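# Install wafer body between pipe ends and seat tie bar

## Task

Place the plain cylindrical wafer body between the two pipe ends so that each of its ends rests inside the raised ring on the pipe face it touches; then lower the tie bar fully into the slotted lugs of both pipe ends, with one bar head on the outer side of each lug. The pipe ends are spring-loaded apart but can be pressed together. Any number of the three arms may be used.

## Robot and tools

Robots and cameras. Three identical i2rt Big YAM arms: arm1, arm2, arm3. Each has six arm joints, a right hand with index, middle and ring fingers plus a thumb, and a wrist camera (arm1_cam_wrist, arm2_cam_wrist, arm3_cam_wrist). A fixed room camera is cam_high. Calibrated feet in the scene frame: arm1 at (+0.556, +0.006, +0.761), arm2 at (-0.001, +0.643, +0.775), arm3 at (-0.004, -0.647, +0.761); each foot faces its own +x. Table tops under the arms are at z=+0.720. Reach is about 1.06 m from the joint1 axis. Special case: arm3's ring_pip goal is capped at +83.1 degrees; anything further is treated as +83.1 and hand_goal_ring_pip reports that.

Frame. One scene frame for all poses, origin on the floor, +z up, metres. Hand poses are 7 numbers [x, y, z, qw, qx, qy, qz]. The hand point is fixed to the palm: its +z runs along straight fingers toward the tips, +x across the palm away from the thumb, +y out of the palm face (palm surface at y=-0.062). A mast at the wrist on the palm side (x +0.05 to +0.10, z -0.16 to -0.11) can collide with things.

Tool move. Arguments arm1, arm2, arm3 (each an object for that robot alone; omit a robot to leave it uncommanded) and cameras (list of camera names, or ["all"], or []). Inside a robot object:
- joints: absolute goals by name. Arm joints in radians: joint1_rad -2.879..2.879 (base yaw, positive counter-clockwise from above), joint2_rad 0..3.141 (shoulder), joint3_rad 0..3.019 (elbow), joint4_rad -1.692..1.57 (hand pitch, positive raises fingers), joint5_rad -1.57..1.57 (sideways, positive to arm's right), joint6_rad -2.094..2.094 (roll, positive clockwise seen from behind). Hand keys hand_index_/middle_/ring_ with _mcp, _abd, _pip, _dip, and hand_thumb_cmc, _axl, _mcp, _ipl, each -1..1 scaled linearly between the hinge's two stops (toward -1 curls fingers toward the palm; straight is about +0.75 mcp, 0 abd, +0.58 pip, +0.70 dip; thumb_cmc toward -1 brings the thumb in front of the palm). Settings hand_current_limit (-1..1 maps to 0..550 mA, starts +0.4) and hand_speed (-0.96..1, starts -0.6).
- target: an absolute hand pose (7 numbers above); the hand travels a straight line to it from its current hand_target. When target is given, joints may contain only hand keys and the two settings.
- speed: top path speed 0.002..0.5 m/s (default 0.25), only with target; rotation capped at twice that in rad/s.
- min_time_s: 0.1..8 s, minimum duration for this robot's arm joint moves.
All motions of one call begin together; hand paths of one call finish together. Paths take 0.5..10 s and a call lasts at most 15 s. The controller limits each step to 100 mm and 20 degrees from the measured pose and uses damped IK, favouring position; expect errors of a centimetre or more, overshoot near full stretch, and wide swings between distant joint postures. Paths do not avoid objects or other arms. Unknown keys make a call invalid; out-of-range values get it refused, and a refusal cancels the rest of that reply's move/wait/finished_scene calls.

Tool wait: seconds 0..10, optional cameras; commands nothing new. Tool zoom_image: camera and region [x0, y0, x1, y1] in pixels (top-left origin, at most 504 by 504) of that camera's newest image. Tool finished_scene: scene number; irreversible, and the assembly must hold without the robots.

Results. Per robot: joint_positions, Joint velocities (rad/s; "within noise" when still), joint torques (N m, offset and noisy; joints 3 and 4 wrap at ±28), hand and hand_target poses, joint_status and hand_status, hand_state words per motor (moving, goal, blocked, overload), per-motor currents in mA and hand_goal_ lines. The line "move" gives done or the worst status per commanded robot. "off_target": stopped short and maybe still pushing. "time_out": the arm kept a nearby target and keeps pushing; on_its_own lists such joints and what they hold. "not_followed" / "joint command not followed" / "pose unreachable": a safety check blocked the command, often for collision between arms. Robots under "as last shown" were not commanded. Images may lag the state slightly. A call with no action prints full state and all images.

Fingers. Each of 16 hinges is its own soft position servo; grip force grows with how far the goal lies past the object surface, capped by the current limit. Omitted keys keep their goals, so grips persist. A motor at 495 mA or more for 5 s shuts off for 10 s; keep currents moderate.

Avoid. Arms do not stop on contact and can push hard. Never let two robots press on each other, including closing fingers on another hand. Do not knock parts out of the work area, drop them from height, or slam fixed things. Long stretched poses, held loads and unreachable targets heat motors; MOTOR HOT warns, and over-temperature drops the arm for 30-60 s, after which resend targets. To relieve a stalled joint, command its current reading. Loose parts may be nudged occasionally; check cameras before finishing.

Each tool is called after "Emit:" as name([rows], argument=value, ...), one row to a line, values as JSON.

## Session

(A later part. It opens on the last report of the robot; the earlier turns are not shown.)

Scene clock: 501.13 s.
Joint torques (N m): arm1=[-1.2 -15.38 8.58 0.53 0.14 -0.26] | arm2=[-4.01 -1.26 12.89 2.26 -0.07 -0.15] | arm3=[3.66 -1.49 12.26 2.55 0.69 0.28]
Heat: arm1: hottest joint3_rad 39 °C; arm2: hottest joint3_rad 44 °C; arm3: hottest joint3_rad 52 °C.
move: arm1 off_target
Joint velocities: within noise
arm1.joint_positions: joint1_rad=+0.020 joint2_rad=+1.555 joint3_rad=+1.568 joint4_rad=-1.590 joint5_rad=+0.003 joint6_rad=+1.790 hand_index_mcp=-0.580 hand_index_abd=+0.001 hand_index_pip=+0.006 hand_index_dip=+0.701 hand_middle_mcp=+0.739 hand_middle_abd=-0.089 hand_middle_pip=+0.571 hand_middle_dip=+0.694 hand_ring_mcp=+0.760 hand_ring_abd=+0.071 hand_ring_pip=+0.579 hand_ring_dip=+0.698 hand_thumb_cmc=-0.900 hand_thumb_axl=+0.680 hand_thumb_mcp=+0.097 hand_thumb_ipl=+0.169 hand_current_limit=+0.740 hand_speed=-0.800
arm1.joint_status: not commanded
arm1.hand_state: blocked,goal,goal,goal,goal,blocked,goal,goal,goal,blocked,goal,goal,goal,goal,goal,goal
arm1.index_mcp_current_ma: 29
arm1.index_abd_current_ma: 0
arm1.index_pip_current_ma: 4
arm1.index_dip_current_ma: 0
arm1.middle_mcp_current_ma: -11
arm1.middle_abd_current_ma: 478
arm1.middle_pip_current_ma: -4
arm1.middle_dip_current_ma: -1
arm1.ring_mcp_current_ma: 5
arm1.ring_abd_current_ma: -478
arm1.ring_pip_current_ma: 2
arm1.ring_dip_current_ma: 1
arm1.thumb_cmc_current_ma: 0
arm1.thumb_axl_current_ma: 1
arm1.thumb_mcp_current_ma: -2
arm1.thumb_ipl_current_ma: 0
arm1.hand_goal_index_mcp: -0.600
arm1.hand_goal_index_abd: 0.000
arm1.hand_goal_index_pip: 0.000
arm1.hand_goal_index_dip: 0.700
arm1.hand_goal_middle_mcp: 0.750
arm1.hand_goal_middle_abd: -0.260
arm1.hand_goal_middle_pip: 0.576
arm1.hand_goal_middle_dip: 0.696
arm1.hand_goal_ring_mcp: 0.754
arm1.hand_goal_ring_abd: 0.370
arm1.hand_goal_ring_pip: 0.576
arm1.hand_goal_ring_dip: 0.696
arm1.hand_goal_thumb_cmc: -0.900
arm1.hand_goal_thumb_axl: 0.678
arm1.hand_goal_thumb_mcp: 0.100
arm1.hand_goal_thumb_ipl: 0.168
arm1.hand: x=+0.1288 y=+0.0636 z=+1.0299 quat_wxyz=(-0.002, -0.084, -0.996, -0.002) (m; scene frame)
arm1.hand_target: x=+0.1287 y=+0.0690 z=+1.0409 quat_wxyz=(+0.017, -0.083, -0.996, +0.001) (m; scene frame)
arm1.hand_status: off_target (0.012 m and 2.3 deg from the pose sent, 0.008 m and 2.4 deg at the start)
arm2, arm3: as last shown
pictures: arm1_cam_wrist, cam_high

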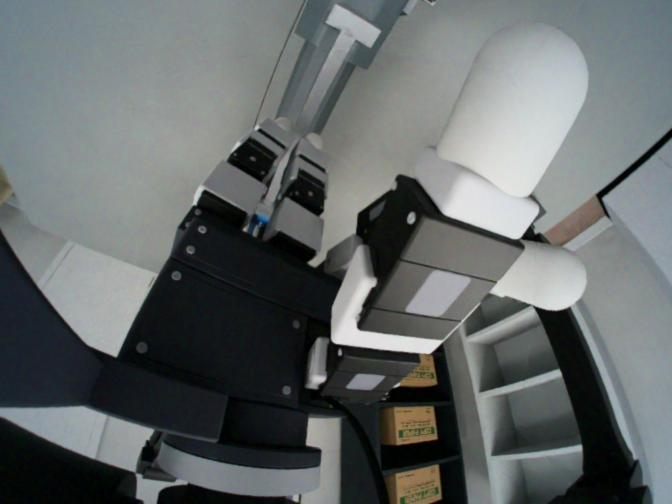

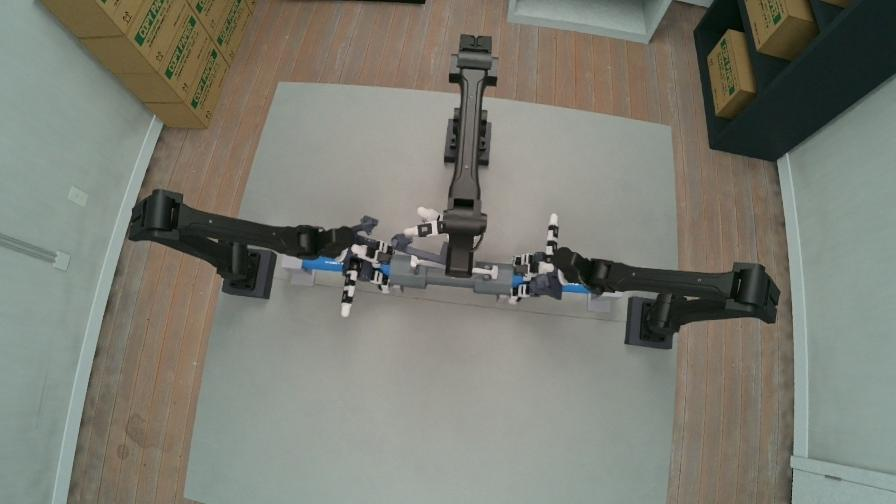

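Emit:
move(arm1={"target": [0.1286, 0.0730, 1.0385, -0.0174, 0.0828, 0.9966, -0.0014], "speed": 0.03}, cameras=["arm1_cam_wrist","cam_high"])

Emit:
zoom_image(camera="cam_high", region=[400, 240, 440, 280])

Emit:
zoom_image(camera="cam_high", region=[470, 250, 510, 290])

Emit:
zoom_image(camera="arm1_cam_wrist", region=[160, 0, 420, 220])

Scene clock: 503.53 s.
Joint torques (N m): arm1=[-1.2 -15.15 8.55 0.49 0.13 -0.24] | arm2=[-4.01 -1.2 12.9 2.24 -0.07 -0.15] | arm3=[2.14 -1.2 12.22 2.76 0.62 0.25]
Heat: arm1: hottest joint3_rad 40 °C; arm2: hottest joint3_rad 44 °C; arm3: hottest joint3_rad 52 °C.
move: arm1 off_target
Joint velocities: within noise
arm1.joint_positions: joint1_rad=+0.010 joint2_rad=+1.554 joint3_rad=+1.561 joint4_rad=-1.584 joint5_rad=+0.003 joint6_rad=+1.781 hand_index_mcp=-0.580 hand_index_abd=+0.001 hand_index_pip=+0.006 hand_index_dip=+0.701 hand_middle_mcp=+0.739 hand_middle_abd=-0.089 hand_middle_pip=+0.571 hand_middle_dip=+0.694 hand_ring_mcp=+0.760 hand_ring_abd=+0.071 hand_ring_pip=+0.579 hand_ring_dip=+0.698 hand_thumb_cmc=-0.900 hand_thumb_axl=+0.680 hand_thumb_mcp=+0.097 hand_thumb_ipl=+0.169 hand_current_limit=+0.740 hand_speed=-0.800
arm1.joint_status: not commanded
arm1.hand_state: blocked,goal,goal,goal,goal,blocked,goal,goal,goal,blocked,goal,goal,goal,goal,goal,goal
arm1.index_mcp_current_ma: 29
arm1.index_abd_current_ma: 0
arm1.index_pip_current_ma: 4
arm1.index_dip_current_ma: 0
arm1.middle_mcp_current_ma: -11
arm1.middle_abd_current_ma: 479
arm1.middle_pip_current_ma: -4
arm1.middle_dip_current_ma: -1
arm1.ring_mcp_current_ma: 5
arm1.ring_abd_current_ma: -478
arm1.ring_pip_current_ma: 2
arm1.ring_dip_current_ma: 1
arm1.thumb_cmc_current_ma: 0
arm1.thumb_axl_current_ma: 1
arm1.thumb_mcp_current_ma: -2
arm1.thumb_ipl_current_ma: 0
arm1.hand_goal_index_mcp: -0.600
arm1.hand_goal_index_abd: 0.000
arm1.hand_goal_index_pip: 0.000
arm1.hand_goal_index_dip: 0.700
arm1.hand_goal_middle_mcp: 0.750
arm1.hand_goal_middle_abd: -0.260
arm1.hand_goal_middle_pip: 0.576
arm1.hand_goal_middle_dip: 0.696
arm1.hand_goal_ring_mcp: 0.754
arm1.hand_goal_ring_abd: 0.370
arm1.hand_goal_ring_pip: 0.576
arm1.hand_goal_ring_dip: 0.696
arm1.hand_goal_thumb_cmc: -0.900
arm1.hand_goal_thumb_axl: 0.678
arm1.hand_goal_thumb_mcp: 0.100
arm1.hand_goal_thumb_ipl: 0.168
arm1.hand: x=+0.1290 y=+0.0680 z=+1.0278 quat_wxyz=(-0.002, -0.084, -0.996, -0.002) (m; scene frame)
arm1.hand_target: x=+0.1288 y=+0.0730 z=+1.0385 quat_wxyz=(+0.017, -0.083, -0.996, +0.001) (m; scene frame)
arm1.hand_status: off_target (0.012 m and 2.3 deg from the pose sent, 0.013 m and 2.3 deg at the start)
arm2, arm3: as last shown
pictures: arm1_cam_wrist, cam_high

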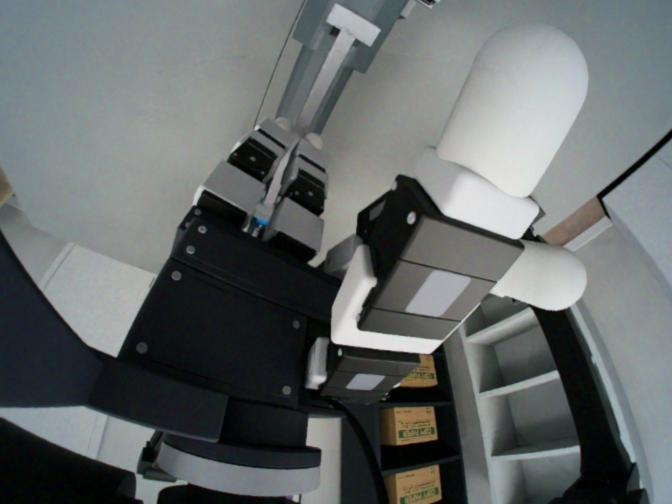

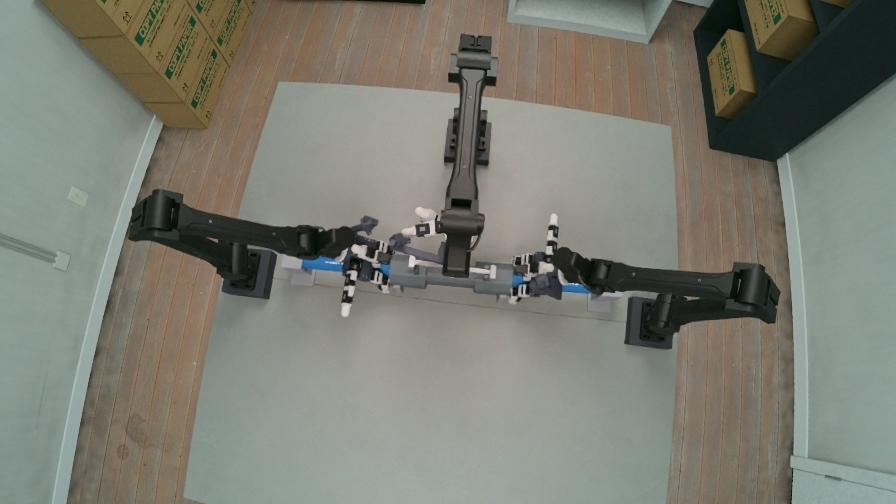

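Scaled by 12.600 from the camera's 896x504 image, which has a finer 1280x720 frame.

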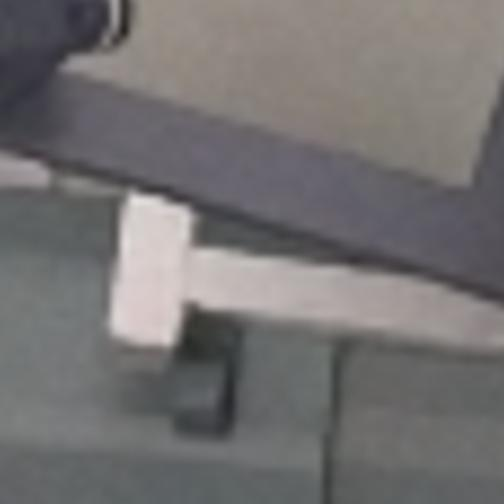

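Scaled by 12.600 from the camera's 896x504 image, which has a finer 1280x720 frame.

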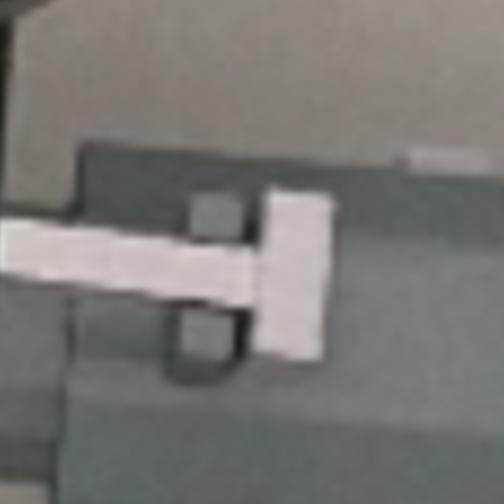

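Scaled by 1.938 from the camera's 672x504 image, which has a finer 960x720 frame.

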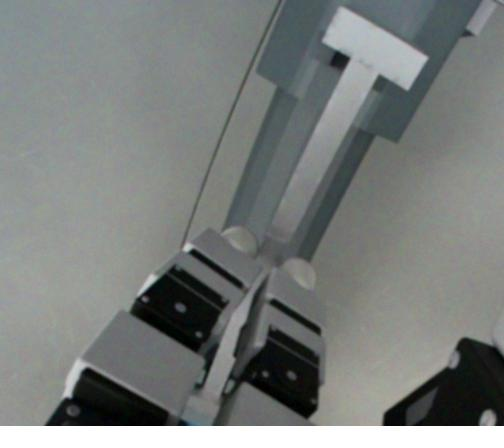

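Emit:
move(arm1={"target": [0.1286, 0.0735, 1.0350, -0.0174, 0.0828, 0.9966, -0.0014], "speed": 0.03}, cameras=["arm1_cam_wrist","cam_high"])

Emit:
zoom_image(camera="cam_high", region=[400, 240, 440, 280])

Emit:
zoom_image(camera="cam_high", region=[470, 250, 510, 290])

Emit:
zoom_image(camera="arm1_cam_wrist", region=[290, 0, 410, 90])

Scene clock: 505.77 s.
Joint torques (N m): arm1=[-1.2 -15.03 8.35 0.54 0.13 -0.24] | arm2=[-4.01 -1.2 12.9 2.24 -0.08 -0.15] | arm3=[2.2 -1.38 12.04 2.81 0.69 0.2]
Heat: arm1: hottest joint3_rad 40 °C; arm2: hottest joint3_rad 44 °C; arm3: hottest joint3_rad 52 °C.
move: arm1 done
Joint velocities: within noise
arm1.joint_positions: joint1_rad=+0.010 joint2_rad=+1.551 joint3_rad=+1.554 joint4_rad=-1.575 joint5_rad=+0.003 joint6_rad=+1.780 hand_index_mcp=-0.580 hand_index_abd=+0.001 hand_index_pip=+0.006 hand_index_dip=+0.701 hand_middle_mcp=+0.739 hand_middle_abd=-0.089 hand_middle_pip=+0.571 hand_middle_dip=+0.694 hand_ring_mcp=+0.760 hand_ring_abd=+0.071 hand_ring_pip=+0.579 hand_ring_dip=+0.698 hand_thumb_cmc=-0.900 hand_thumb_axl=+0.680 hand_thumb_mcp=+0.097 hand_thumb_ipl=+0.169 hand_current_limit=+0.740 hand_speed=-0.800
arm1.joint_status: not commanded
arm1.hand_state: blocked,goal,goal,goal,goal,blocked,goal,goal,goal,blocked,goal,goal,goal,goal,goal,goal
arm1.index_mcp_current_ma: 29
arm1.index_abd_current_ma: 0
arm1.index_pip_current_ma: 4
arm1.index_dip_current_ma: 0
arm1.middle_mcp_current_ma: -11
arm1.middle_abd_current_ma: 478
arm1.middle_pip_current_ma: -4
arm1.middle_dip_current_ma: -1
arm1.ring_mcp_current_ma: 5
arm1.ring_abd_current_ma: -478
arm1.ring_pip_current_ma: 2
arm1.ring_dip_current_ma: 1
arm1.thumb_cmc_current_ma: 0
arm1.thumb_axl_current_ma: 1
arm1.thumb_mcp_current_ma: -2
arm1.thumb_ipl_current_ma: 0
arm1.hand_goal_index_mcp: -0.600
arm1.hand_goal_index_abd: 0.000
arm1.hand_goal_index_pip: 0.000
arm1.hand_goal_index_dip: 0.700
arm1.hand_goal_middle_mcp: 0.750
arm1.hand_goal_middle_abd: -0.260
arm1.hand_goal_middle_pip: 0.576
arm1.hand_goal_middle_dip: 0.696
arm1.hand_goal_ring_mcp: 0.754
arm1.hand_goal_ring_abd: 0.370
arm1.hand_goal_ring_pip: 0.576
arm1.hand_goal_ring_dip: 0.696
arm1.hand_goal_thumb_cmc: -0.900
arm1.hand_goal_thumb_axl: 0.678
arm1.hand_goal_thumb_mcp: 0.100
arm1.hand_goal_thumb_ipl: 0.168
arm1.hand: x=+0.1288 y=+0.0682 z=+1.0260 quat_wxyz=(+0.000, -0.084, -0.996, -0.001) (m; scene frame)
arm1.hand_target: x=+0.1288 y=+0.0735 z=+1.0350 quat_wxyz=(+0.017, -0.083, -0.996, +0.001) (m; scene frame)
arm1.hand_status: done (0.010 m and 2.0 deg from the pose sent, 0.009 m and 2.3 deg at the start)
arm2, arm3: as last shown
pictures: arm1_cam_wrist, cam_high

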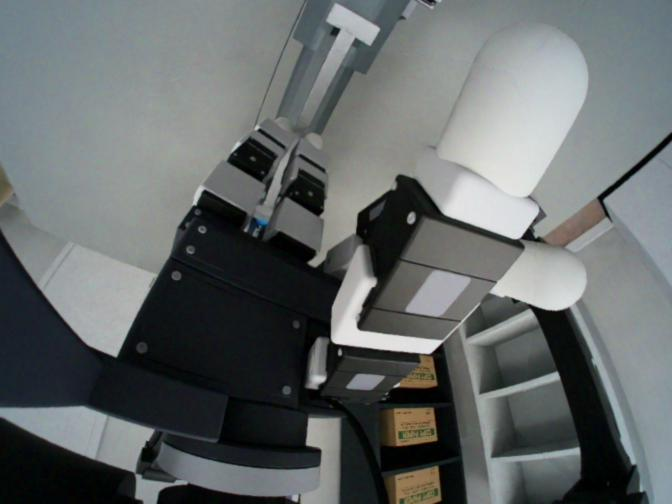

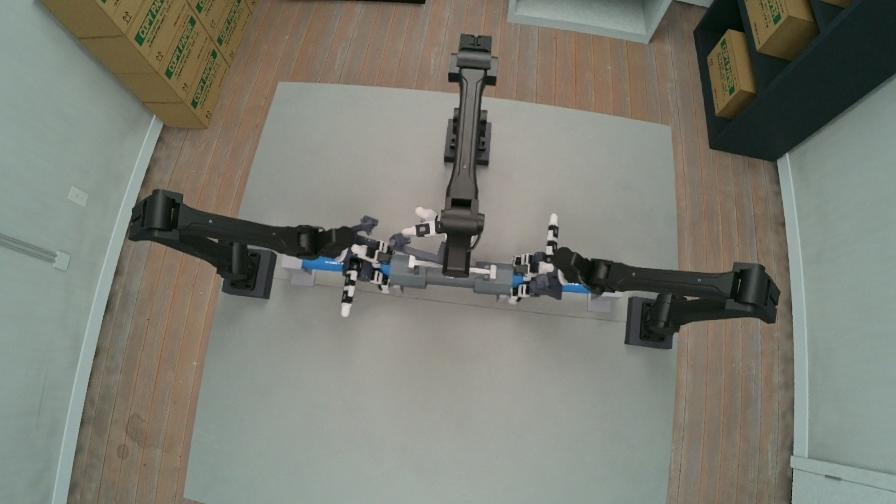

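Scaled by 12.600 from the camera's 896x504 image, which has a finer 1280x720 frame.

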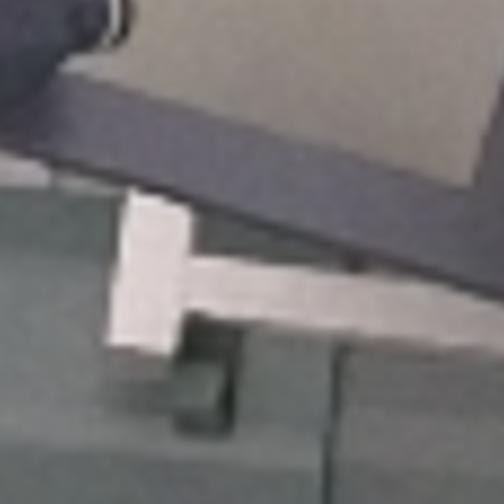

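Scaled by 12.600 from the camera's 896x504 image, which has a finer 1280x720 frame.

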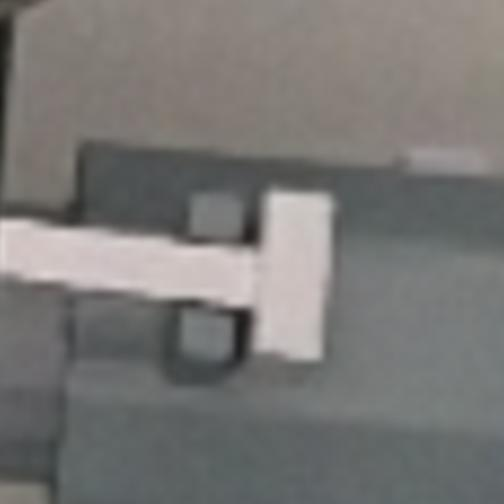

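Scaled by 4.200 from the camera's 672x504 image, which has a finer 960x720 frame.

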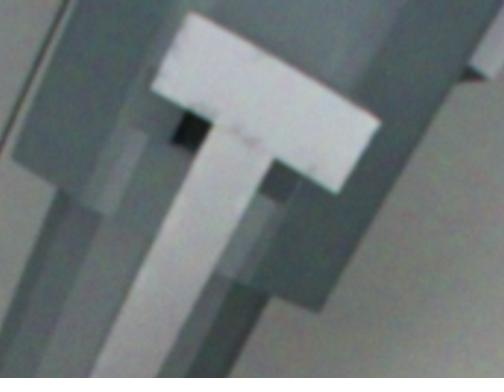

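Emit:
move(arm1={"target": [0.1286, 0.0780, 1.0390, -0.0174, 0.0828, 0.9966, -0.0014], "speed": 0.03}, cameras=["arm1_cam_wrist","cam_high"])

Emit:
zoom_image(camera="cam_high", region=[400, 240, 440, 280])

Emit:
zoom_image(camera="cam_high", region=[470, 250, 510, 290])

Emit:
zoom_image(camera="arm1_cam_wrist", region=[290, 0, 410, 90])

Scene clock: 510.97 s.
Joint torques (N m): arm1=[-1.2 -15.15 9.16 0.09 0.23 -0.23] | arm2=[-4.01 -1.2 12.9 2.28 -0.08 -0.15] | arm3=[1.67 -1.79 12.18 2.78 0.68 0.24]
Heat: arm1: hottest joint3_rad 39 °C; arm2: hottest joint3_rad 44 °C; arm3: hottest joint3_rad 52 °C.
move: arm1 off_target
Joint velocities: within noise
arm1.joint_positions: joint1_rad=+0.002 joint2_rad=+1.551 joint3_rad=+1.554 joint4_rad=-1.575 joint5_rad=+0.000 joint6_rad=+1.769 hand_index_mcp=-0.580 hand_index_abd=+0.001 hand_index_pip=+0.006 hand_index_dip=+0.701 hand_middle_mcp=+0.741 hand_middle_abd=-0.089 hand_middle_pip=+0.571 hand_middle_dip=+0.694 hand_ring_mcp=+0.761 hand_ring_abd=+0.071 hand_ring_pip=+0.580 hand_ring_dip=+0.698 hand_thumb_cmc=-0.900 hand_thumb_axl=+0.680 hand_thumb_mcp=+0.097 hand_thumb_ipl=+0.169 hand_current_limit=+0.740 hand_speed=-0.800
arm1.joint_status: not commanded
arm1.hand_state: blocked,goal,goal,goal,goal,blocked,goal,goal,goal,blocked,goal,goal,goal,goal,goal,goal
arm1.index_mcp_current_ma: 29
arm1.index_abd_current_ma: 0
arm1.index_pip_current_ma: 4
arm1.index_dip_current_ma: 0
arm1.middle_mcp_current_ma: -9
arm1.middle_abd_current_ma: 478
arm1.middle_pip_current_ma: -4
arm1.middle_dip_current_ma: -1
arm1.ring_mcp_current_ma: 6
arm1.ring_abd_current_ma: -478
arm1.ring_pip_current_ma: 2
arm1.ring_dip_current_ma: 1
arm1.thumb_cmc_current_ma: 0
arm1.thumb_axl_current_ma: 1
arm1.thumb_mcp_current_ma: -2
arm1.thumb_ipl_current_ma: 0
arm1.hand_goal_index_mcp: -0.600
arm1.hand_goal_index_abd: 0.000
arm1.hand_goal_index_pip: 0.000
arm1.hand_goal_index_dip: 0.700
arm1.hand_goal_middle_mcp: 0.750
arm1.hand_goal_middle_abd: -0.260
arm1.hand_goal_middle_pip: 0.576
arm1.hand_goal_middle_dip: 0.696
arm1.hand_goal_ring_mcp: 0.754
arm1.hand_goal_ring_abd: 0.370
arm1.hand_goal_ring_pip: 0.576
arm1.hand_goal_ring_dip: 0.696
arm1.hand_goal_thumb_cmc: -0.900
arm1.hand_goal_thumb_axl: 0.678
arm1.hand_goal_thumb_mcp: 0.100
arm1.hand_goal_thumb_ipl: 0.168
arm1.hand: x=+0.1285 y=+0.0718 z=+1.0258 quat_wxyz=(+0.000, -0.083, -0.997, +0.000) (m; scene frame)
arm1.hand_target: x=+0.1289 y=+0.0779 z=+1.0389 quat_wxyz=(+0.017, -0.083, -0.996, +0.001) (m; scene frame)
arm1.hand_status: off_target (0.015 m and 2.0 deg from the pose sent, 0.016 m and 2.0 deg at the start)
arm2, arm3: as last shown
pictures: arm1_cam_wrist, cam_high

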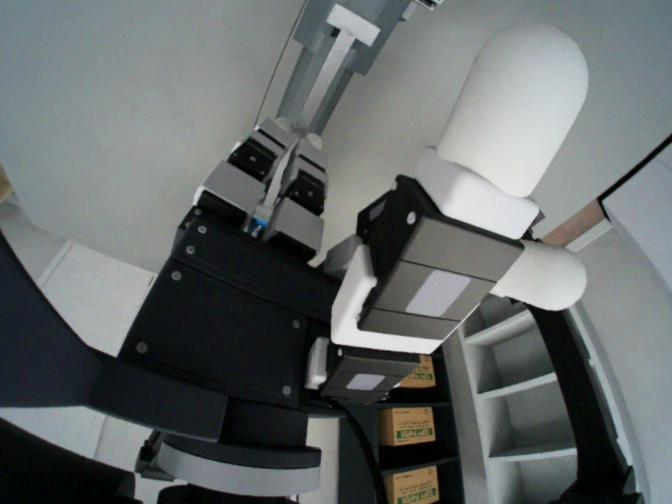

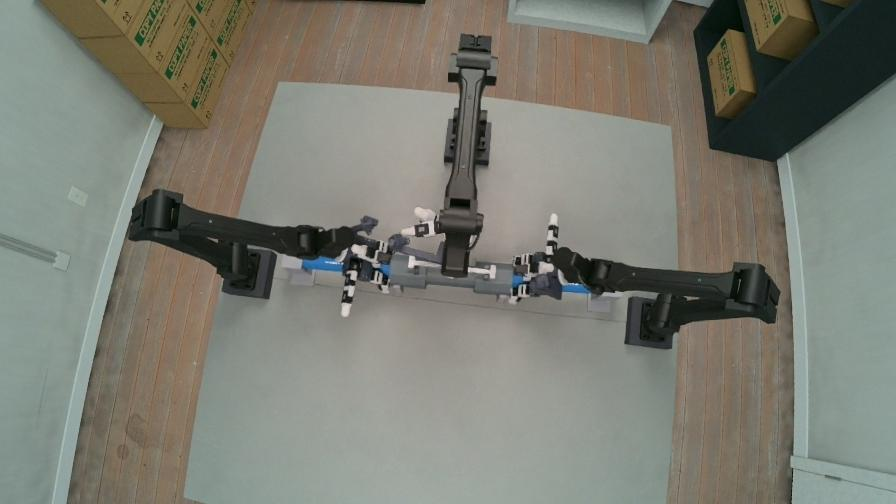

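Scaled by 12.600 from the camera's 896x504 image, which has a finer 1280x720 frame.

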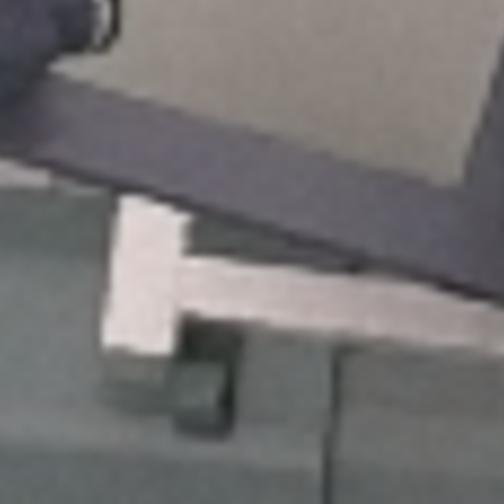

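Scaled by 12.600 from the camera's 896x504 image, which has a finer 1280x720 frame.

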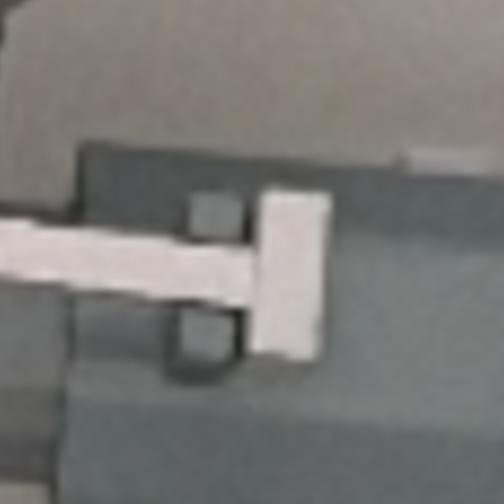

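Scaled by 4.200 from the camera's 672x504 image, which has a finer 960x720 frame.

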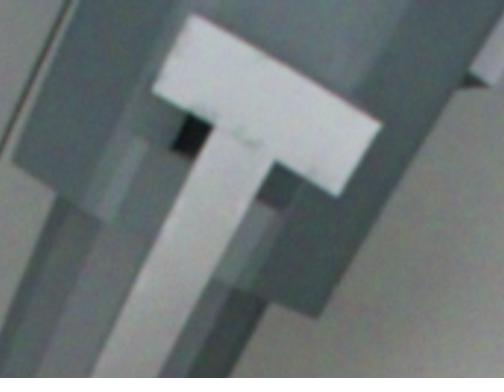

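Emit:
move(arm1={"target": [0.1286, 0.0790, 1.0330, -0.0174, 0.0828, 0.9966, -0.0014], "speed": 0.03}, cameras=["arm1_cam_wrist","cam_high"])

Emit:
zoom_image(camera="cam_high", region=[400, 240, 440, 280])

Emit:
zoom_image(camera="cam_high", region=[470, 250, 510, 290])

Emit:
zoom_image(camera="arm1_cam_wrist", region=[290, 0, 410, 90])

Scene clock: 520.27 s.
Joint torques (N m): arm1=[-1.26 -14.92 8.59 0.51 0.22 -0.23] | arm2=[-4.01 -1.2 12.9 2.24 -0.08 -0.15] | arm3=[1.96 -1.2 11.95 2.65 0.66 0.23]
Heat: arm1: hottest joint3_rad 39 °C; arm2: hottest joint3_rad 44 °C; arm3: hottest joint3_rad 52 °C.
move: arm1 off_target
Joint velocities: within noise
arm1.joint_positions: joint1_rad=+0.000 joint2_rad=+1.551 joint3_rad=+1.545 joint4_rad=-1.569 joint5_rad=+0.000 joint6_rad=+1.767 hand_index_mcp=-0.580 hand_index_abd=+0.001 hand_index_pip=+0.006 hand_index_dip=+0.701 hand_middle_mcp=+0.741 hand_middle_abd=-0.089 hand_middle_pip=+0.571 hand_middle_dip=+0.694 hand_ring_mcp=+0.761 hand_ring_abd=+0.071 hand_ring_pip=+0.580 hand_ring_dip=+0.698 hand_thumb_cmc=-0.900 hand_thumb_axl=+0.680 hand_thumb_mcp=+0.097 hand_thumb_ipl=+0.169 hand_current_limit=+0.740 hand_speed=-0.800
arm1.joint_status: not commanded
arm1.hand_state: blocked,goal,goal,goal,goal,blocked,goal,goal,goal,blocked,goal,goal,goal,goal,goal,goal
arm1.index_mcp_current_ma: 29
arm1.index_abd_current_ma: 0
arm1.index_pip_current_ma: 4
arm1.index_dip_current_ma: 0
arm1.middle_mcp_current_ma: -8
arm1.middle_abd_current_ma: 478
arm1.middle_pip_current_ma: -4
arm1.middle_dip_current_ma: -1
arm1.ring_mcp_current_ma: 6
arm1.ring_abd_current_ma: -478
arm1.ring_pip_current_ma: 2
arm1.ring_dip_current_ma: 1
arm1.thumb_cmc_current_ma: 0
arm1.thumb_axl_current_ma: 1
arm1.thumb_mcp_current_ma: -2
arm1.thumb_ipl_current_ma: 0
arm1.hand_goal_index_mcp: -0.600
arm1.hand_goal_index_abd: 0.000
arm1.hand_goal_index_pip: 0.000
arm1.hand_goal_index_dip: 0.700
arm1.hand_goal_middle_mcp: 0.750
arm1.hand_goal_middle_abd: -0.260
arm1.hand_goal_middle_pip: 0.576
arm1.hand_goal_middle_dip: 0.696
arm1.hand_goal_ring_mcp: 0.754
arm1.hand_goal_ring_abd: 0.370
arm1.hand_goal_ring_pip: 0.576
arm1.hand_goal_ring_dip: 0.696
arm1.hand_goal_thumb_cmc: -0.900
arm1.hand_goal_thumb_axl: 0.678
arm1.hand_goal_thumb_mcp: 0.100
arm1.hand_goal_thumb_ipl: 0.168
arm1.hand: x=+0.1292 y=+0.0727 z=+1.0226 quat_wxyz=(-0.002, -0.083, -0.997, +0.000) (m; scene frame)
arm1.hand_target: x=+0.1288 y=+0.0789 z=+1.0329 quat_wxyz=(+0.017, -0.083, -0.996, +0.001) (m; scene frame)
arm1.hand_status: off_target (0.012 m and 2.2 deg from the pose sent, 0.010 m and 2.0 deg at the start)
arm2.joint_positions: joint1_rad=+0.193 joint2_rad=+1.394 joint3_rad=+0.544 joint4_rad=+0.128 joint5_rad=+0.158 joint6_rad=+0.132 hand_index_mcp=+1.000 hand_index_abd=+0.169 hand_index_pip=+0.997 hand_index_dip=+0.997 hand_middle_mcp=-0.998 hand_middle_abd=+0.000 hand_middle_pip=+0.001 hand_middle_dip=+0.696 hand_ring_mcp=+1.000 hand_ring_abd=-0.164 hand_ring_pip=+1.000 hand_ring_dip=+0.997 hand_thumb_cmc=+0.720 hand_thumb_axl=+0.677 hand_thumb_mcp=+0.225 hand_thumb_ipl=+0.168 hand_current_limit=+0.400 hand_speed=-0.600
arm2.joint_status: not commanded
arm2.hand_state: goal,goal,goal,goal,goal,goal,goal,goal,goal,goal,goal,goal,goal,goal,goal,goal
arm2.index_mcp_current_ma: 1
arm2.index_abd_current_ma: -4
arm2.index_pip_current_ma: -9
arm2.index_dip_current_ma: -10
arm2.middle_mcp_current_ma: 7
arm2.middle_abd_current_ma: 1
arm2.middle_pip_current_ma: 4
arm2.middle_dip_current_ma: 0
arm2.ring_mcp_current_ma: 1
arm2.ring_abd_current_ma: 17
arm2.ring_pip_current_ma: 0
arm2.ring_dip_current_ma: -9
arm2.thumb_cmc_current_ma: 21
arm2.thumb_axl_current_ma: -2
arm2.thumb_mcp_current_ma: -4
arm2.thumb_ipl_current_ma: -1
arm2.hand_goal_index_mcp: 1.000
arm2.hand_goal_index_abd: 0.170
arm2.hand_goal_index_pip: 1.000
arm2.hand_goal_index_dip: 1.000
arm2.hand_goal_middle_mcp: -1.000
arm2.hand_goal_middle_abd: 0.000
arm2.hand_goal_middle_pip: 0.000
arm2.hand_goal_middle_dip: 0.696
arm2.hand_goal_ring_mcp: 1.000
arm2.hand_goal_ring_abd: -0.170
arm2.hand_goal_ring_pip: 1.000
arm2.hand_goal_ring_dip: 1.000
arm2.hand_goal_thumb_cmc: 0.714
arm2.hand_goal_thumb_axl: 0.678
arm2.hand_goal_thumb_mcp: 0.226
arm2.hand_goal_thumb_ipl: 0.168
arm2.hand: x=+0.0518 y=+0.1349 z=+0.9082 quat_wxyz=(+0.419, +0.908, +0.008, +0.004) (m; scene frame)
arm2.hand_target: x=+0.0473 y=+0.1072 z=+0.9081 quat_wxyz=(+0.422, +0.906, +0.004, +0.002) (m; scene frame)
arm2.hand_status: not commanded
arm3.joint_positions: joint1_rad=-0.203 joint2_rad=+1.334 joint3_rad=+0.541 joint4_rad=+0.063 joint5_rad=-0.195 joint6_rad=-0.168 hand_index_mcp=+1.000 hand_index_abd=+0.170 hand_index_pip=+0.998 hand_index_dip=+0.997 hand_middle_mcp=-0.997 hand_middle_abd=+0.001 hand_middle_pip=+0.002 hand_middle_dip=+0.696 hand_ring_mcp=+1.001 hand_ring_abd=-0.161 hand_ring_pip=+0.998 hand_ring_dip=+0.997 hand_thumb_cmc=+0.721 hand_thumb_axl=+0.677 hand_thumb_mcp=+0.225 hand_thumb_ipl=+0.168 hand_current_limit=+0.400 hand_speed=-0.600
arm3.joint_status: not commanded
arm3.hand_state: goal,goal,goal,goal,goal,goal,goal,goal,goal,goal,goal,goal,goal,goal,goal,goal
arm3.index_mcp_current_ma: 0
arm3.index_abd_current_ma: 0
arm3.index_pip_current_ma: 0
arm3.index_dip_current_ma: 0
arm3.middle_mcp_current_ma: 0
arm3.middle_abd_current_ma: 0
arm3.middle_pip_current_ma: 0
arm3.middle_dip_current_ma: 0
arm3.ring_mcp_current_ma: 0
arm3.ring_abd_current_ma: 2
arm3.ring_pip_current_ma: 0
arm3.ring_dip_current_ma: 0
arm3.thumb_cmc_current_ma: 2
arm3.thumb_axl_current_ma: 0
arm3.thumb_mcp_current_ma: 0
arm3.thumb_ipl_current_ma: 0
arm3.hand_goal_index_mcp: 1.000
arm3.hand_goal_index_abd: 0.170
arm3.hand_goal_index_pip: 1.000
arm3.hand_goal_index_dip: 1.000
arm3.hand_goal_middle_mcp: -1.000
arm3.hand_goal_middle_abd: 0.000
arm3.hand_goal_middle_pip: 0.000
arm3.hand_goal_middle_dip: 0.696
arm3.hand_goal_ring_mcp: 1.000
arm3.hand_goal_ring_abd: -0.170
arm3.hand_goal_ring_pip: 1.000
arm3.hand_goal_ring_dip: 1.000
arm3.hand_goal_thumb_cmc: 0.714
arm3.hand_goal_thumb_axl: 0.678
arm3.hand_goal_thumb_mcp: 0.226
arm3.hand_goal_thumb_ipl: 0.168
arm3.hand: x=+0.0942 y=-0.1475 z=+0.9082 quat_wxyz=(-0.001, -0.006, +0.908, +0.418) (m; scene frame)
arm3.hand_target: x=+0.0930 y=-0.1168 z=+0.9082 quat_wxyz=(-0.002, -0.004, +0.906, +0.422) (m; scene frame)
arm3.hand_status: not commanded
pictures: arm1_cam_wrist, cam_high

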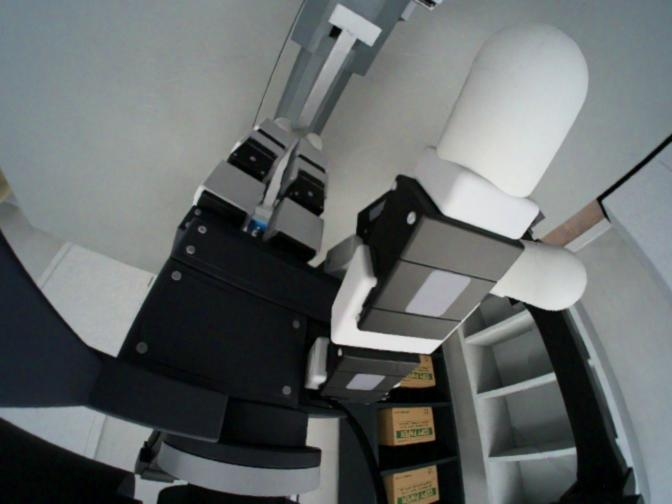

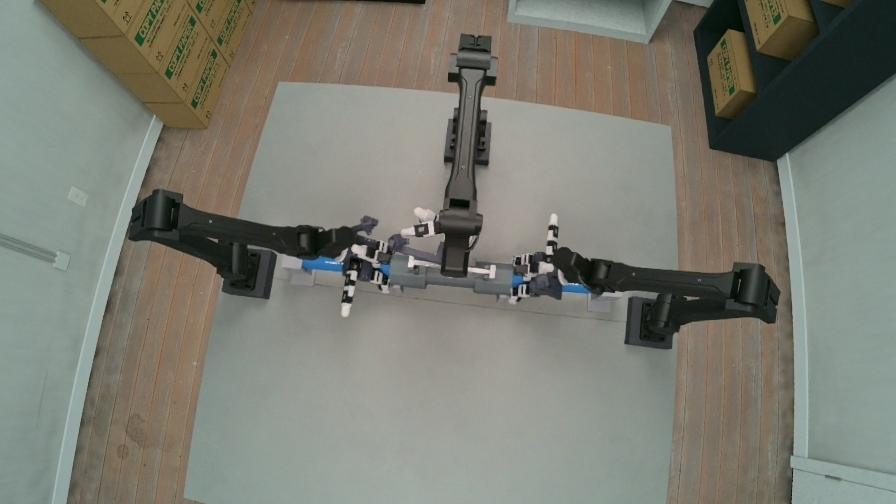

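Scaled by 12.600 from the camera's 896x504 image, which has a finer 1280x720 frame.

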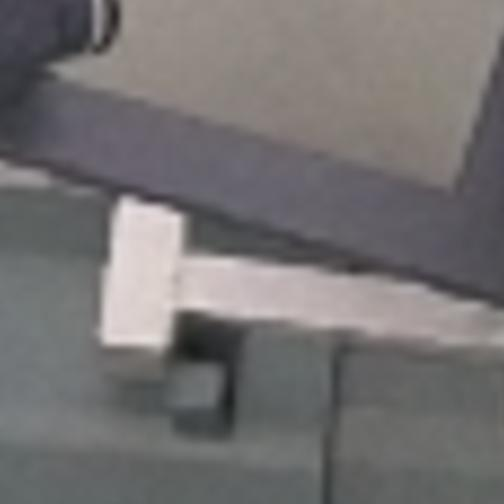

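Scaled by 12.600 from the camera's 896x504 image, which has a finer 1280x720 frame.

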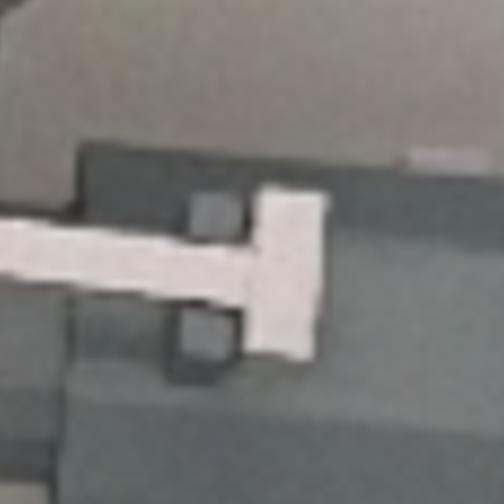

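Scaled by 4.200 from the camera's 672x504 image, which has a finer 960x720 frame.

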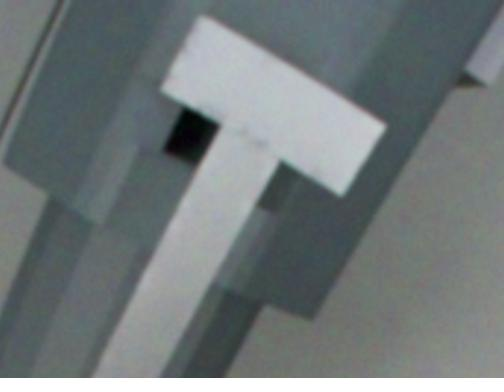

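Emit:
move(arm1={"target": [0.1286, 0.0800, 1.0280, -0.0174, 0.0828, 0.9966, -0.0014], "speed": 0.03}, cameras=["arm1_cam_wrist","cam_high"])

Emit:
zoom_image(camera="cam_high", region=[400, 240, 440, 280])

Emit:
zoom_image(camera="cam_high", region=[470, 250, 510, 290])

Emit:
zoom_image(camera="arm1_cam_wrist", region=[290, 0, 410, 90])

Scene clock: 526.33 s.
Joint torques (N m): arm1=[-1.44 -14.8 8.27 0.58 0.22 -0.23] | arm2=[-4.01 -1.2 12.92 2.25 -0.07 -0.15] | arm3=[1.67 -1.9 12.41 2.7 0.71 0.23]
Heat: arm1: hottest joint3_rad 39 °C; arm2: hottest joint3_rad 44 °C; arm3: hottest joint3_rad 52 °C.
move: arm1 done
Joint velocities: within noise
arm1.joint_positions: joint1_rad=-0.002 joint2_rad=+1.547 joint3_rad=+1.537 joint4_rad=-1.557 joint5_rad=+0.000 joint6_rad=+1.765 hand_index_mcp=-0.580 hand_index_abd=+0.001 hand_index_pip=+0.006 hand_index_dip=+0.701 hand_middle_mcp=+0.741 hand_middle_abd=-0.089 hand_middle_pip=+0.571 hand_middle_dip=+0.694 hand_ring_mcp=+0.762 hand_ring_abd=+0.071 hand_ring_pip=+0.580 hand_ring_dip=+0.698 hand_thumb_cmc=-0.900 hand_thumb_axl=+0.680 hand_thumb_mcp=+0.097 hand_thumb_ipl=+0.169 hand_current_limit=+0.740 hand_speed=-0.800
arm1.joint_status: not commanded
arm1.hand_state: blocked,goal,goal,goal,goal,blocked,goal,goal,goal,blocked,goal,goal,goal,goal,goal,goal
arm1.index_mcp_current_ma: 29
arm1.index_abd_current_ma: 0
arm1.index_pip_current_ma: 4
arm1.index_dip_current_ma: 0
arm1.middle_mcp_current_ma: -8
arm1.middle_abd_current_ma: 479
arm1.middle_pip_current_ma: -4
arm1.middle_dip_current_ma: -1
arm1.ring_mcp_current_ma: 7
arm1.ring_abd_current_ma: -478
arm1.ring_pip_current_ma: 3
arm1.ring_dip_current_ma: 1
arm1.thumb_cmc_current_ma: 0
arm1.thumb_axl_current_ma: 1
arm1.thumb_mcp_current_ma: -2
arm1.thumb_ipl_current_ma: 0
arm1.hand_goal_index_mcp: -0.600
arm1.hand_goal_index_abd: 0.000
arm1.hand_goal_index_pip: 0.000
arm1.hand_goal_index_dip: 0.700
arm1.hand_goal_middle_mcp: 0.750
arm1.hand_goal_middle_abd: -0.260
arm1.hand_goal_middle_pip: 0.576
arm1.hand_goal_middle_dip: 0.696
arm1.hand_goal_ring_mcp: 0.754
arm1.hand_goal_ring_abd: 0.370
arm1.hand_goal_ring_pip: 0.576
arm1.hand_goal_ring_dip: 0.696
arm1.hand_goal_thumb_cmc: -0.900
arm1.hand_goal_thumb_axl: 0.678
arm1.hand_goal_thumb_mcp: 0.100
arm1.hand_goal_thumb_ipl: 0.168
arm1.hand: x=+0.1288 y=+0.0734 z=+1.0208 quat_wxyz=(+0.002, -0.082, -0.997, +0.000) (m; scene frame)
arm1.hand_target: x=+0.1287 y=+0.0800 z=+1.0280 quat_wxyz=(+0.017, -0.083, -0.996, +0.001) (m; scene frame)
arm1.hand_status: done (0.010 m and 1.8 deg from the pose sent, 0.009 m and 2.2 deg at the start)
arm2, arm3: as last shown
pictures: arm1_cam_wrist, cam_high

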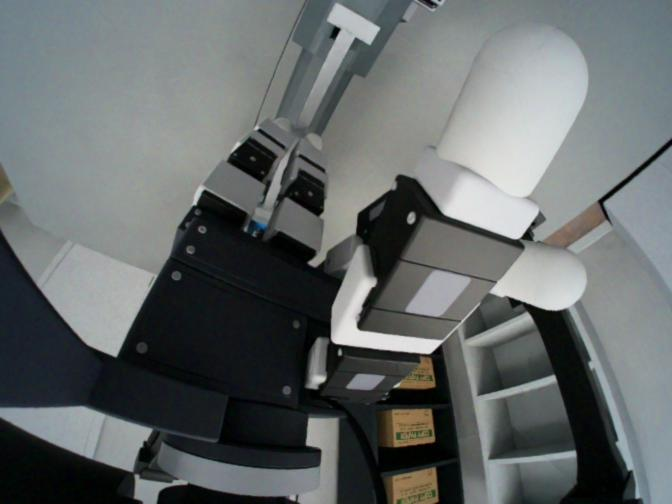

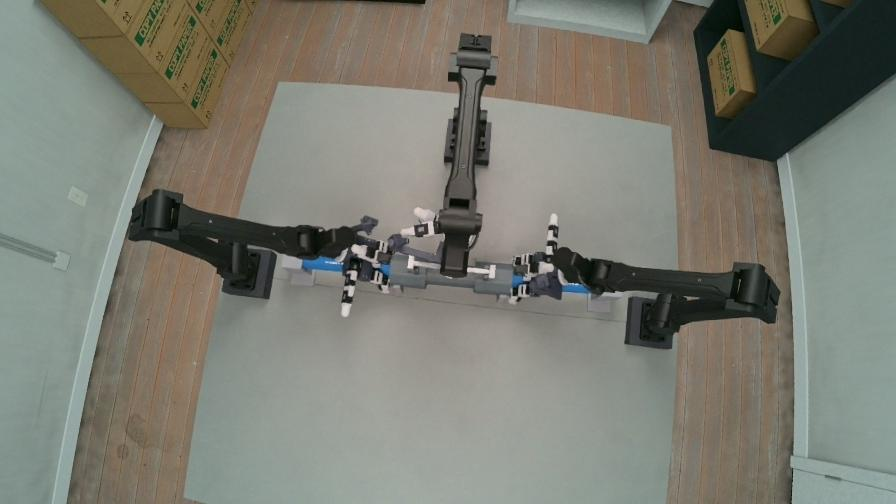

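Scaled by 12.600 from the camera's 896x504 image, which has a finer 1280x720 frame.

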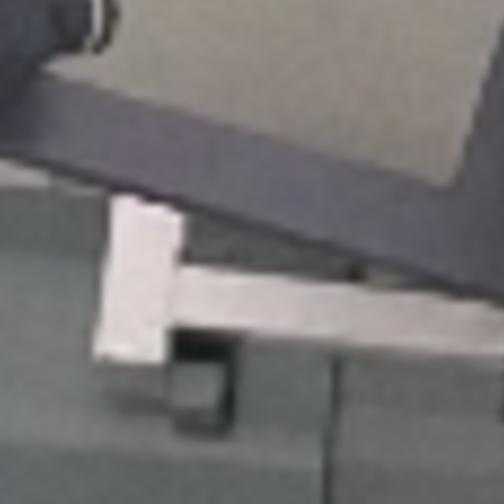

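Scaled by 12.600 from the camera's 896x504 image, which has a finer 1280x720 frame.

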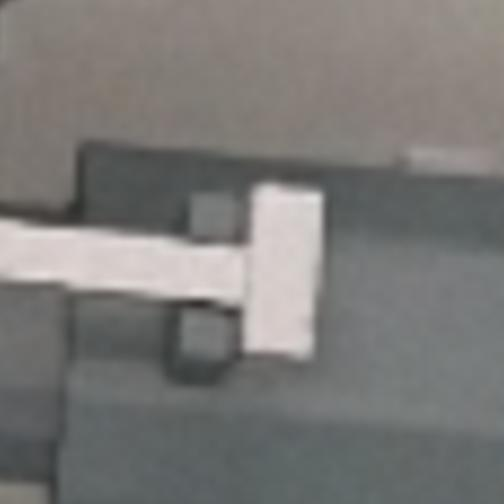

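Scaled by 4.200 from the camera's 672x504 image, which has a finer 960x720 frame.

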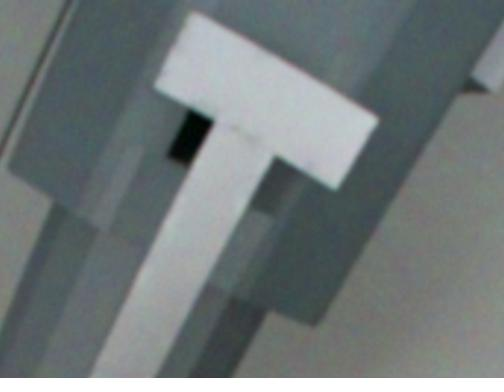

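Emit:
move(arm1={"target": [0.1286, 0.0815, 1.0370, -0.0174, 0.0828, 0.9966, -0.0014], "speed": 0.04})

Emit:
move(arm1={"target": [0.1286, 0.0820, 1.0260, -0.0174, 0.0828, 0.9966, -0.0014], "speed": 0.03}, cameras=["arm1_cam_wrist","cam_high"])

Emit:
zoom_image(camera="cam_high", region=[400, 240, 440, 280])

Emit:
zoom_image(camera="cam_high", region=[470, 250, 510, 290])

Emit:
zoom_image(camera="arm1_cam_wrist", region=[290, 0, 410, 90])

Scene clock: 529.50 s.
Joint torques (N m): arm1=[-1.49 -14.74 10.03 -0.46 0.28 -0.24] | arm2=[-4.01 -1.2 12.89 2.25 -0.07 -0.15] | arm3=[2.2 -2.2 12.27 2.61 0.69 0.22]
Heat: arm1: hottest joint3_rad 39 °C; arm2: hottest joint3_rad 44 °C; arm3: hottest joint3_rad 52 °C.
move: arm1 off_target
Joint velocities: within noise
arm1.joint_positions: joint1_rad=-0.004 joint2_rad=+1.547 joint3_rad=+1.537 joint4_rad=-1.557 joint5_rad=-0.001 joint6_rad=+1.761 hand_index_mcp=-0.580 hand_index_abd=+0.001 hand_index_pip=+0.006 hand_index_dip=+0.701 hand_middle_mcp=+0.743 hand_middle_abd=-0.089 hand_middle_pip=+0.572 hand_middle_dip=+0.694 hand_ring_mcp=+0.763 hand_ring_abd=+0.071 hand_ring_pip=+0.581 hand_ring_dip=+0.698 hand_thumb_cmc=-0.900 hand_thumb_axl=+0.680 hand_thumb_mcp=+0.097 hand_thumb_ipl=+0.169 hand_current_limit=+0.740 hand_speed=-0.800
arm1.joint_status: not commanded
arm1.hand_state: blocked,goal,goal,goal,goal,blocked,goal,goal,goal,blocked,goal,goal,goal,goal,goal,goal
arm1.index_mcp_current_ma: 29
arm1.index_abd_current_ma: 0
arm1.index_pip_current_ma: 4
arm1.index_dip_current_ma: 0
arm1.middle_mcp_current_ma: -6
arm1.middle_abd_current_ma: 479
arm1.middle_pip_current_ma: -3
arm1.middle_dip_current_ma: -1
arm1.ring_mcp_current_ma: 9
arm1.ring_abd_current_ma: -478
arm1.ring_pip_current_ma: 4
arm1.ring_dip_current_ma: 1
arm1.thumb_cmc_current_ma: 0
arm1.thumb_axl_current_ma: 1
arm1.thumb_mcp_current_ma: -2
arm1.thumb_ipl_current_ma: 0
arm1.hand_goal_index_mcp: -0.600
arm1.hand_goal_index_abd: 0.000
arm1.hand_goal_index_pip: 0.000
arm1.hand_goal_index_dip: 0.700
arm1.hand_goal_middle_mcp: 0.750
arm1.hand_goal_middle_abd: -0.260
arm1.hand_goal_middle_pip: 0.576
arm1.hand_goal_middle_dip: 0.696
arm1.hand_goal_ring_mcp: 0.754
arm1.hand_goal_ring_abd: 0.370
arm1.hand_goal_ring_pip: 0.576
arm1.hand_goal_ring_dip: 0.696
arm1.hand_goal_thumb_cmc: -0.900
arm1.hand_goal_thumb_axl: 0.678
arm1.hand_goal_thumb_mcp: 0.100
arm1.hand_goal_thumb_ipl: 0.168
arm1.hand: x=+0.1287 y=+0.0741 z=+1.0208 quat_wxyz=(+0.002, -0.081, -0.997, +0.001) (m; scene frame)
arm1.hand_target: x=+0.1290 y=+0.0814 z=+1.0369 quat_wxyz=(+0.018, -0.083, -0.996, +0.001) (m; scene frame)
arm1.hand_status: off_target (0.018 m and 1.8 deg from the pose sent, 0.018 m and 1.8 deg at the start)
arm2, arm3: as last shown
pictures: none

Scene clock: 530.47 s.
Joint torques (N m): arm1=[-1.44 -14.39 8.2 0.65 0.28 -0.23] | arm2=[-3.96 -1.26 12.92 2.24 -0.07 -0.15] | arm3=[1.49 -1.38 12.08 2.69 0.68 0.25]
Heat: arm1: hottest joint3_rad 39 °C; arm2: hottest joint3_rad 44 °C; arm3: hottest joint3_rad 52 °C.
move: arm1 done
Joint velocities: within noise
arm1.joint_positions: joint1_rad=-0.005 joint2_rad=+1.544 joint3_rad=+1.533 joint4_rad=-1.553 joint5_rad=-0.002 joint6_rad=+1.760 hand_index_mcp=-0.580 hand_index_abd=+0.001 hand_index_pip=+0.006 hand_index_dip=+0.701 hand_middle_mcp=+0.744 hand_middle_abd=-0.089 hand_middle_pip=+0.572 hand_middle_dip=+0.694 hand_ring_mcp=+0.764 hand_ring_abd=+0.071 hand_ring_pip=+0.582 hand_ring_dip=+0.698 hand_thumb_cmc=-0.900 hand_thumb_axl=+0.680 hand_thumb_mcp=+0.097 hand_thumb_ipl=+0.169 hand_current_limit=+0.740 hand_speed=-0.800
arm1.joint_status: not commanded
arm1.hand_state: blocked,goal,goal,goal,goal,blocked,goal,goal,goal,blocked,goal,goal,goal,goal,goal,goal
arm1.index_mcp_current_ma: 29
arm1.index_abd_current_ma: 0
arm1.index_pip_current_ma: 4
arm1.index_dip_current_ma: 0
arm1.middle_mcp_current_ma: -5
arm1.middle_abd_current_ma: 478
arm1.middle_pip_current_ma: -2
arm1.middle_dip_current_ma: -1
arm1.ring_mcp_current_ma: 10
arm1.ring_abd_current_ma: -478
arm1.ring_pip_current_ma: 4
arm1.ring_dip_current_ma: 1
arm1.thumb_cmc_current_ma: 0
arm1.thumb_axl_current_ma: 1
arm1.thumb_mcp_current_ma: -2
arm1.thumb_ipl_current_ma: 0
arm1.hand_goal_index_mcp: -0.600
arm1.hand_goal_index_abd: 0.000
arm1.hand_goal_index_pip: 0.000
arm1.hand_goal_index_dip: 0.700
arm1.hand_goal_middle_mcp: 0.750
arm1.hand_goal_middle_abd: -0.260
arm1.hand_goal_middle_pip: 0.576
arm1.hand_goal_middle_dip: 0.696
arm1.hand_goal_ring_mcp: 0.754
arm1.hand_goal_ring_abd: 0.370
arm1.hand_goal_ring_pip: 0.576
arm1.hand_goal_ring_dip: 0.696
arm1.hand_goal_thumb_cmc: -0.900
arm1.hand_goal_thumb_axl: 0.678
arm1.hand_goal_thumb_mcp: 0.100
arm1.hand_goal_thumb_ipl: 0.168
arm1.hand: x=+0.1290 y=+0.0744 z=+1.0202 quat_wxyz=(+0.003, -0.081, -0.997, +0.001) (m; scene frame)
arm1.hand_target: x=+0.1287 y=+0.0819 z=+1.0260 quat_wxyz=(+0.017, -0.083, -0.996, +0.001) (m; scene frame)
arm1.hand_status: done (0.010 m and 1.6 deg from the pose sent, 0.010 m and 1.8 deg at the start)
arm2, arm3: as last shown
pictures: arm1_cam_wrist, cam_high

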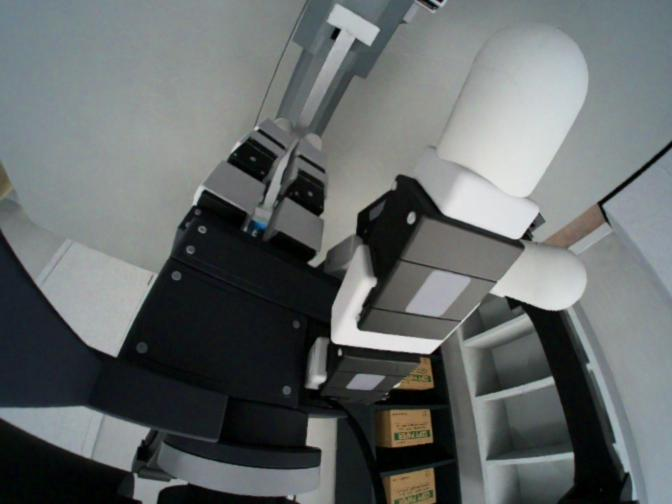

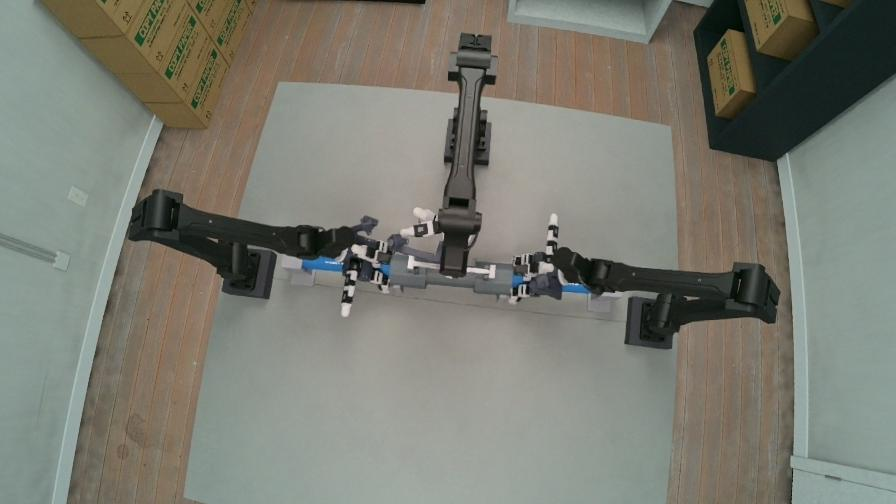

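Scaled by 12.600 from the camera's 896x504 image, which has a finer 1280x720 frame.

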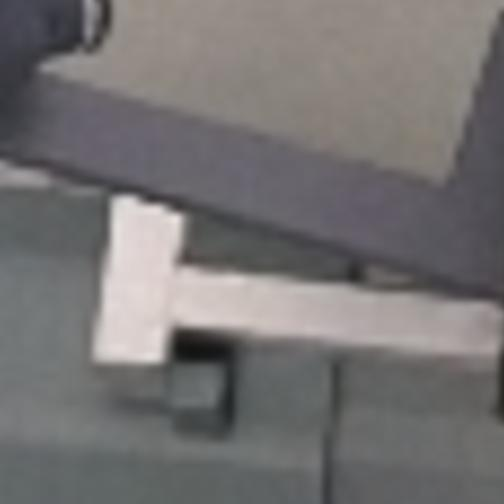

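Scaled by 12.600 from the camera's 896x504 image, which has a finer 1280x720 frame.

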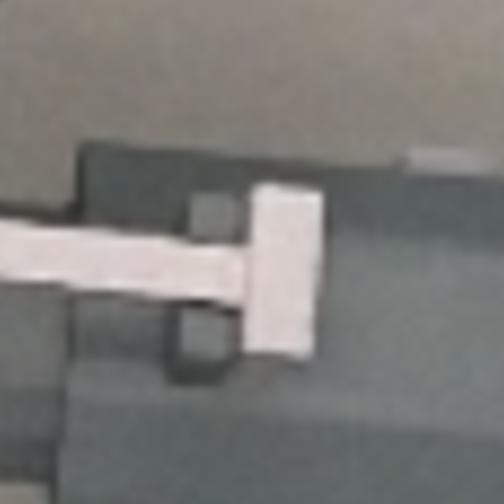

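Scaled by 4.200 from the camera's 672x504 image, which has a finer 960x720 frame.

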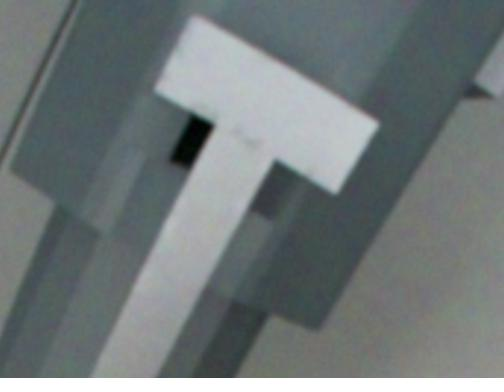

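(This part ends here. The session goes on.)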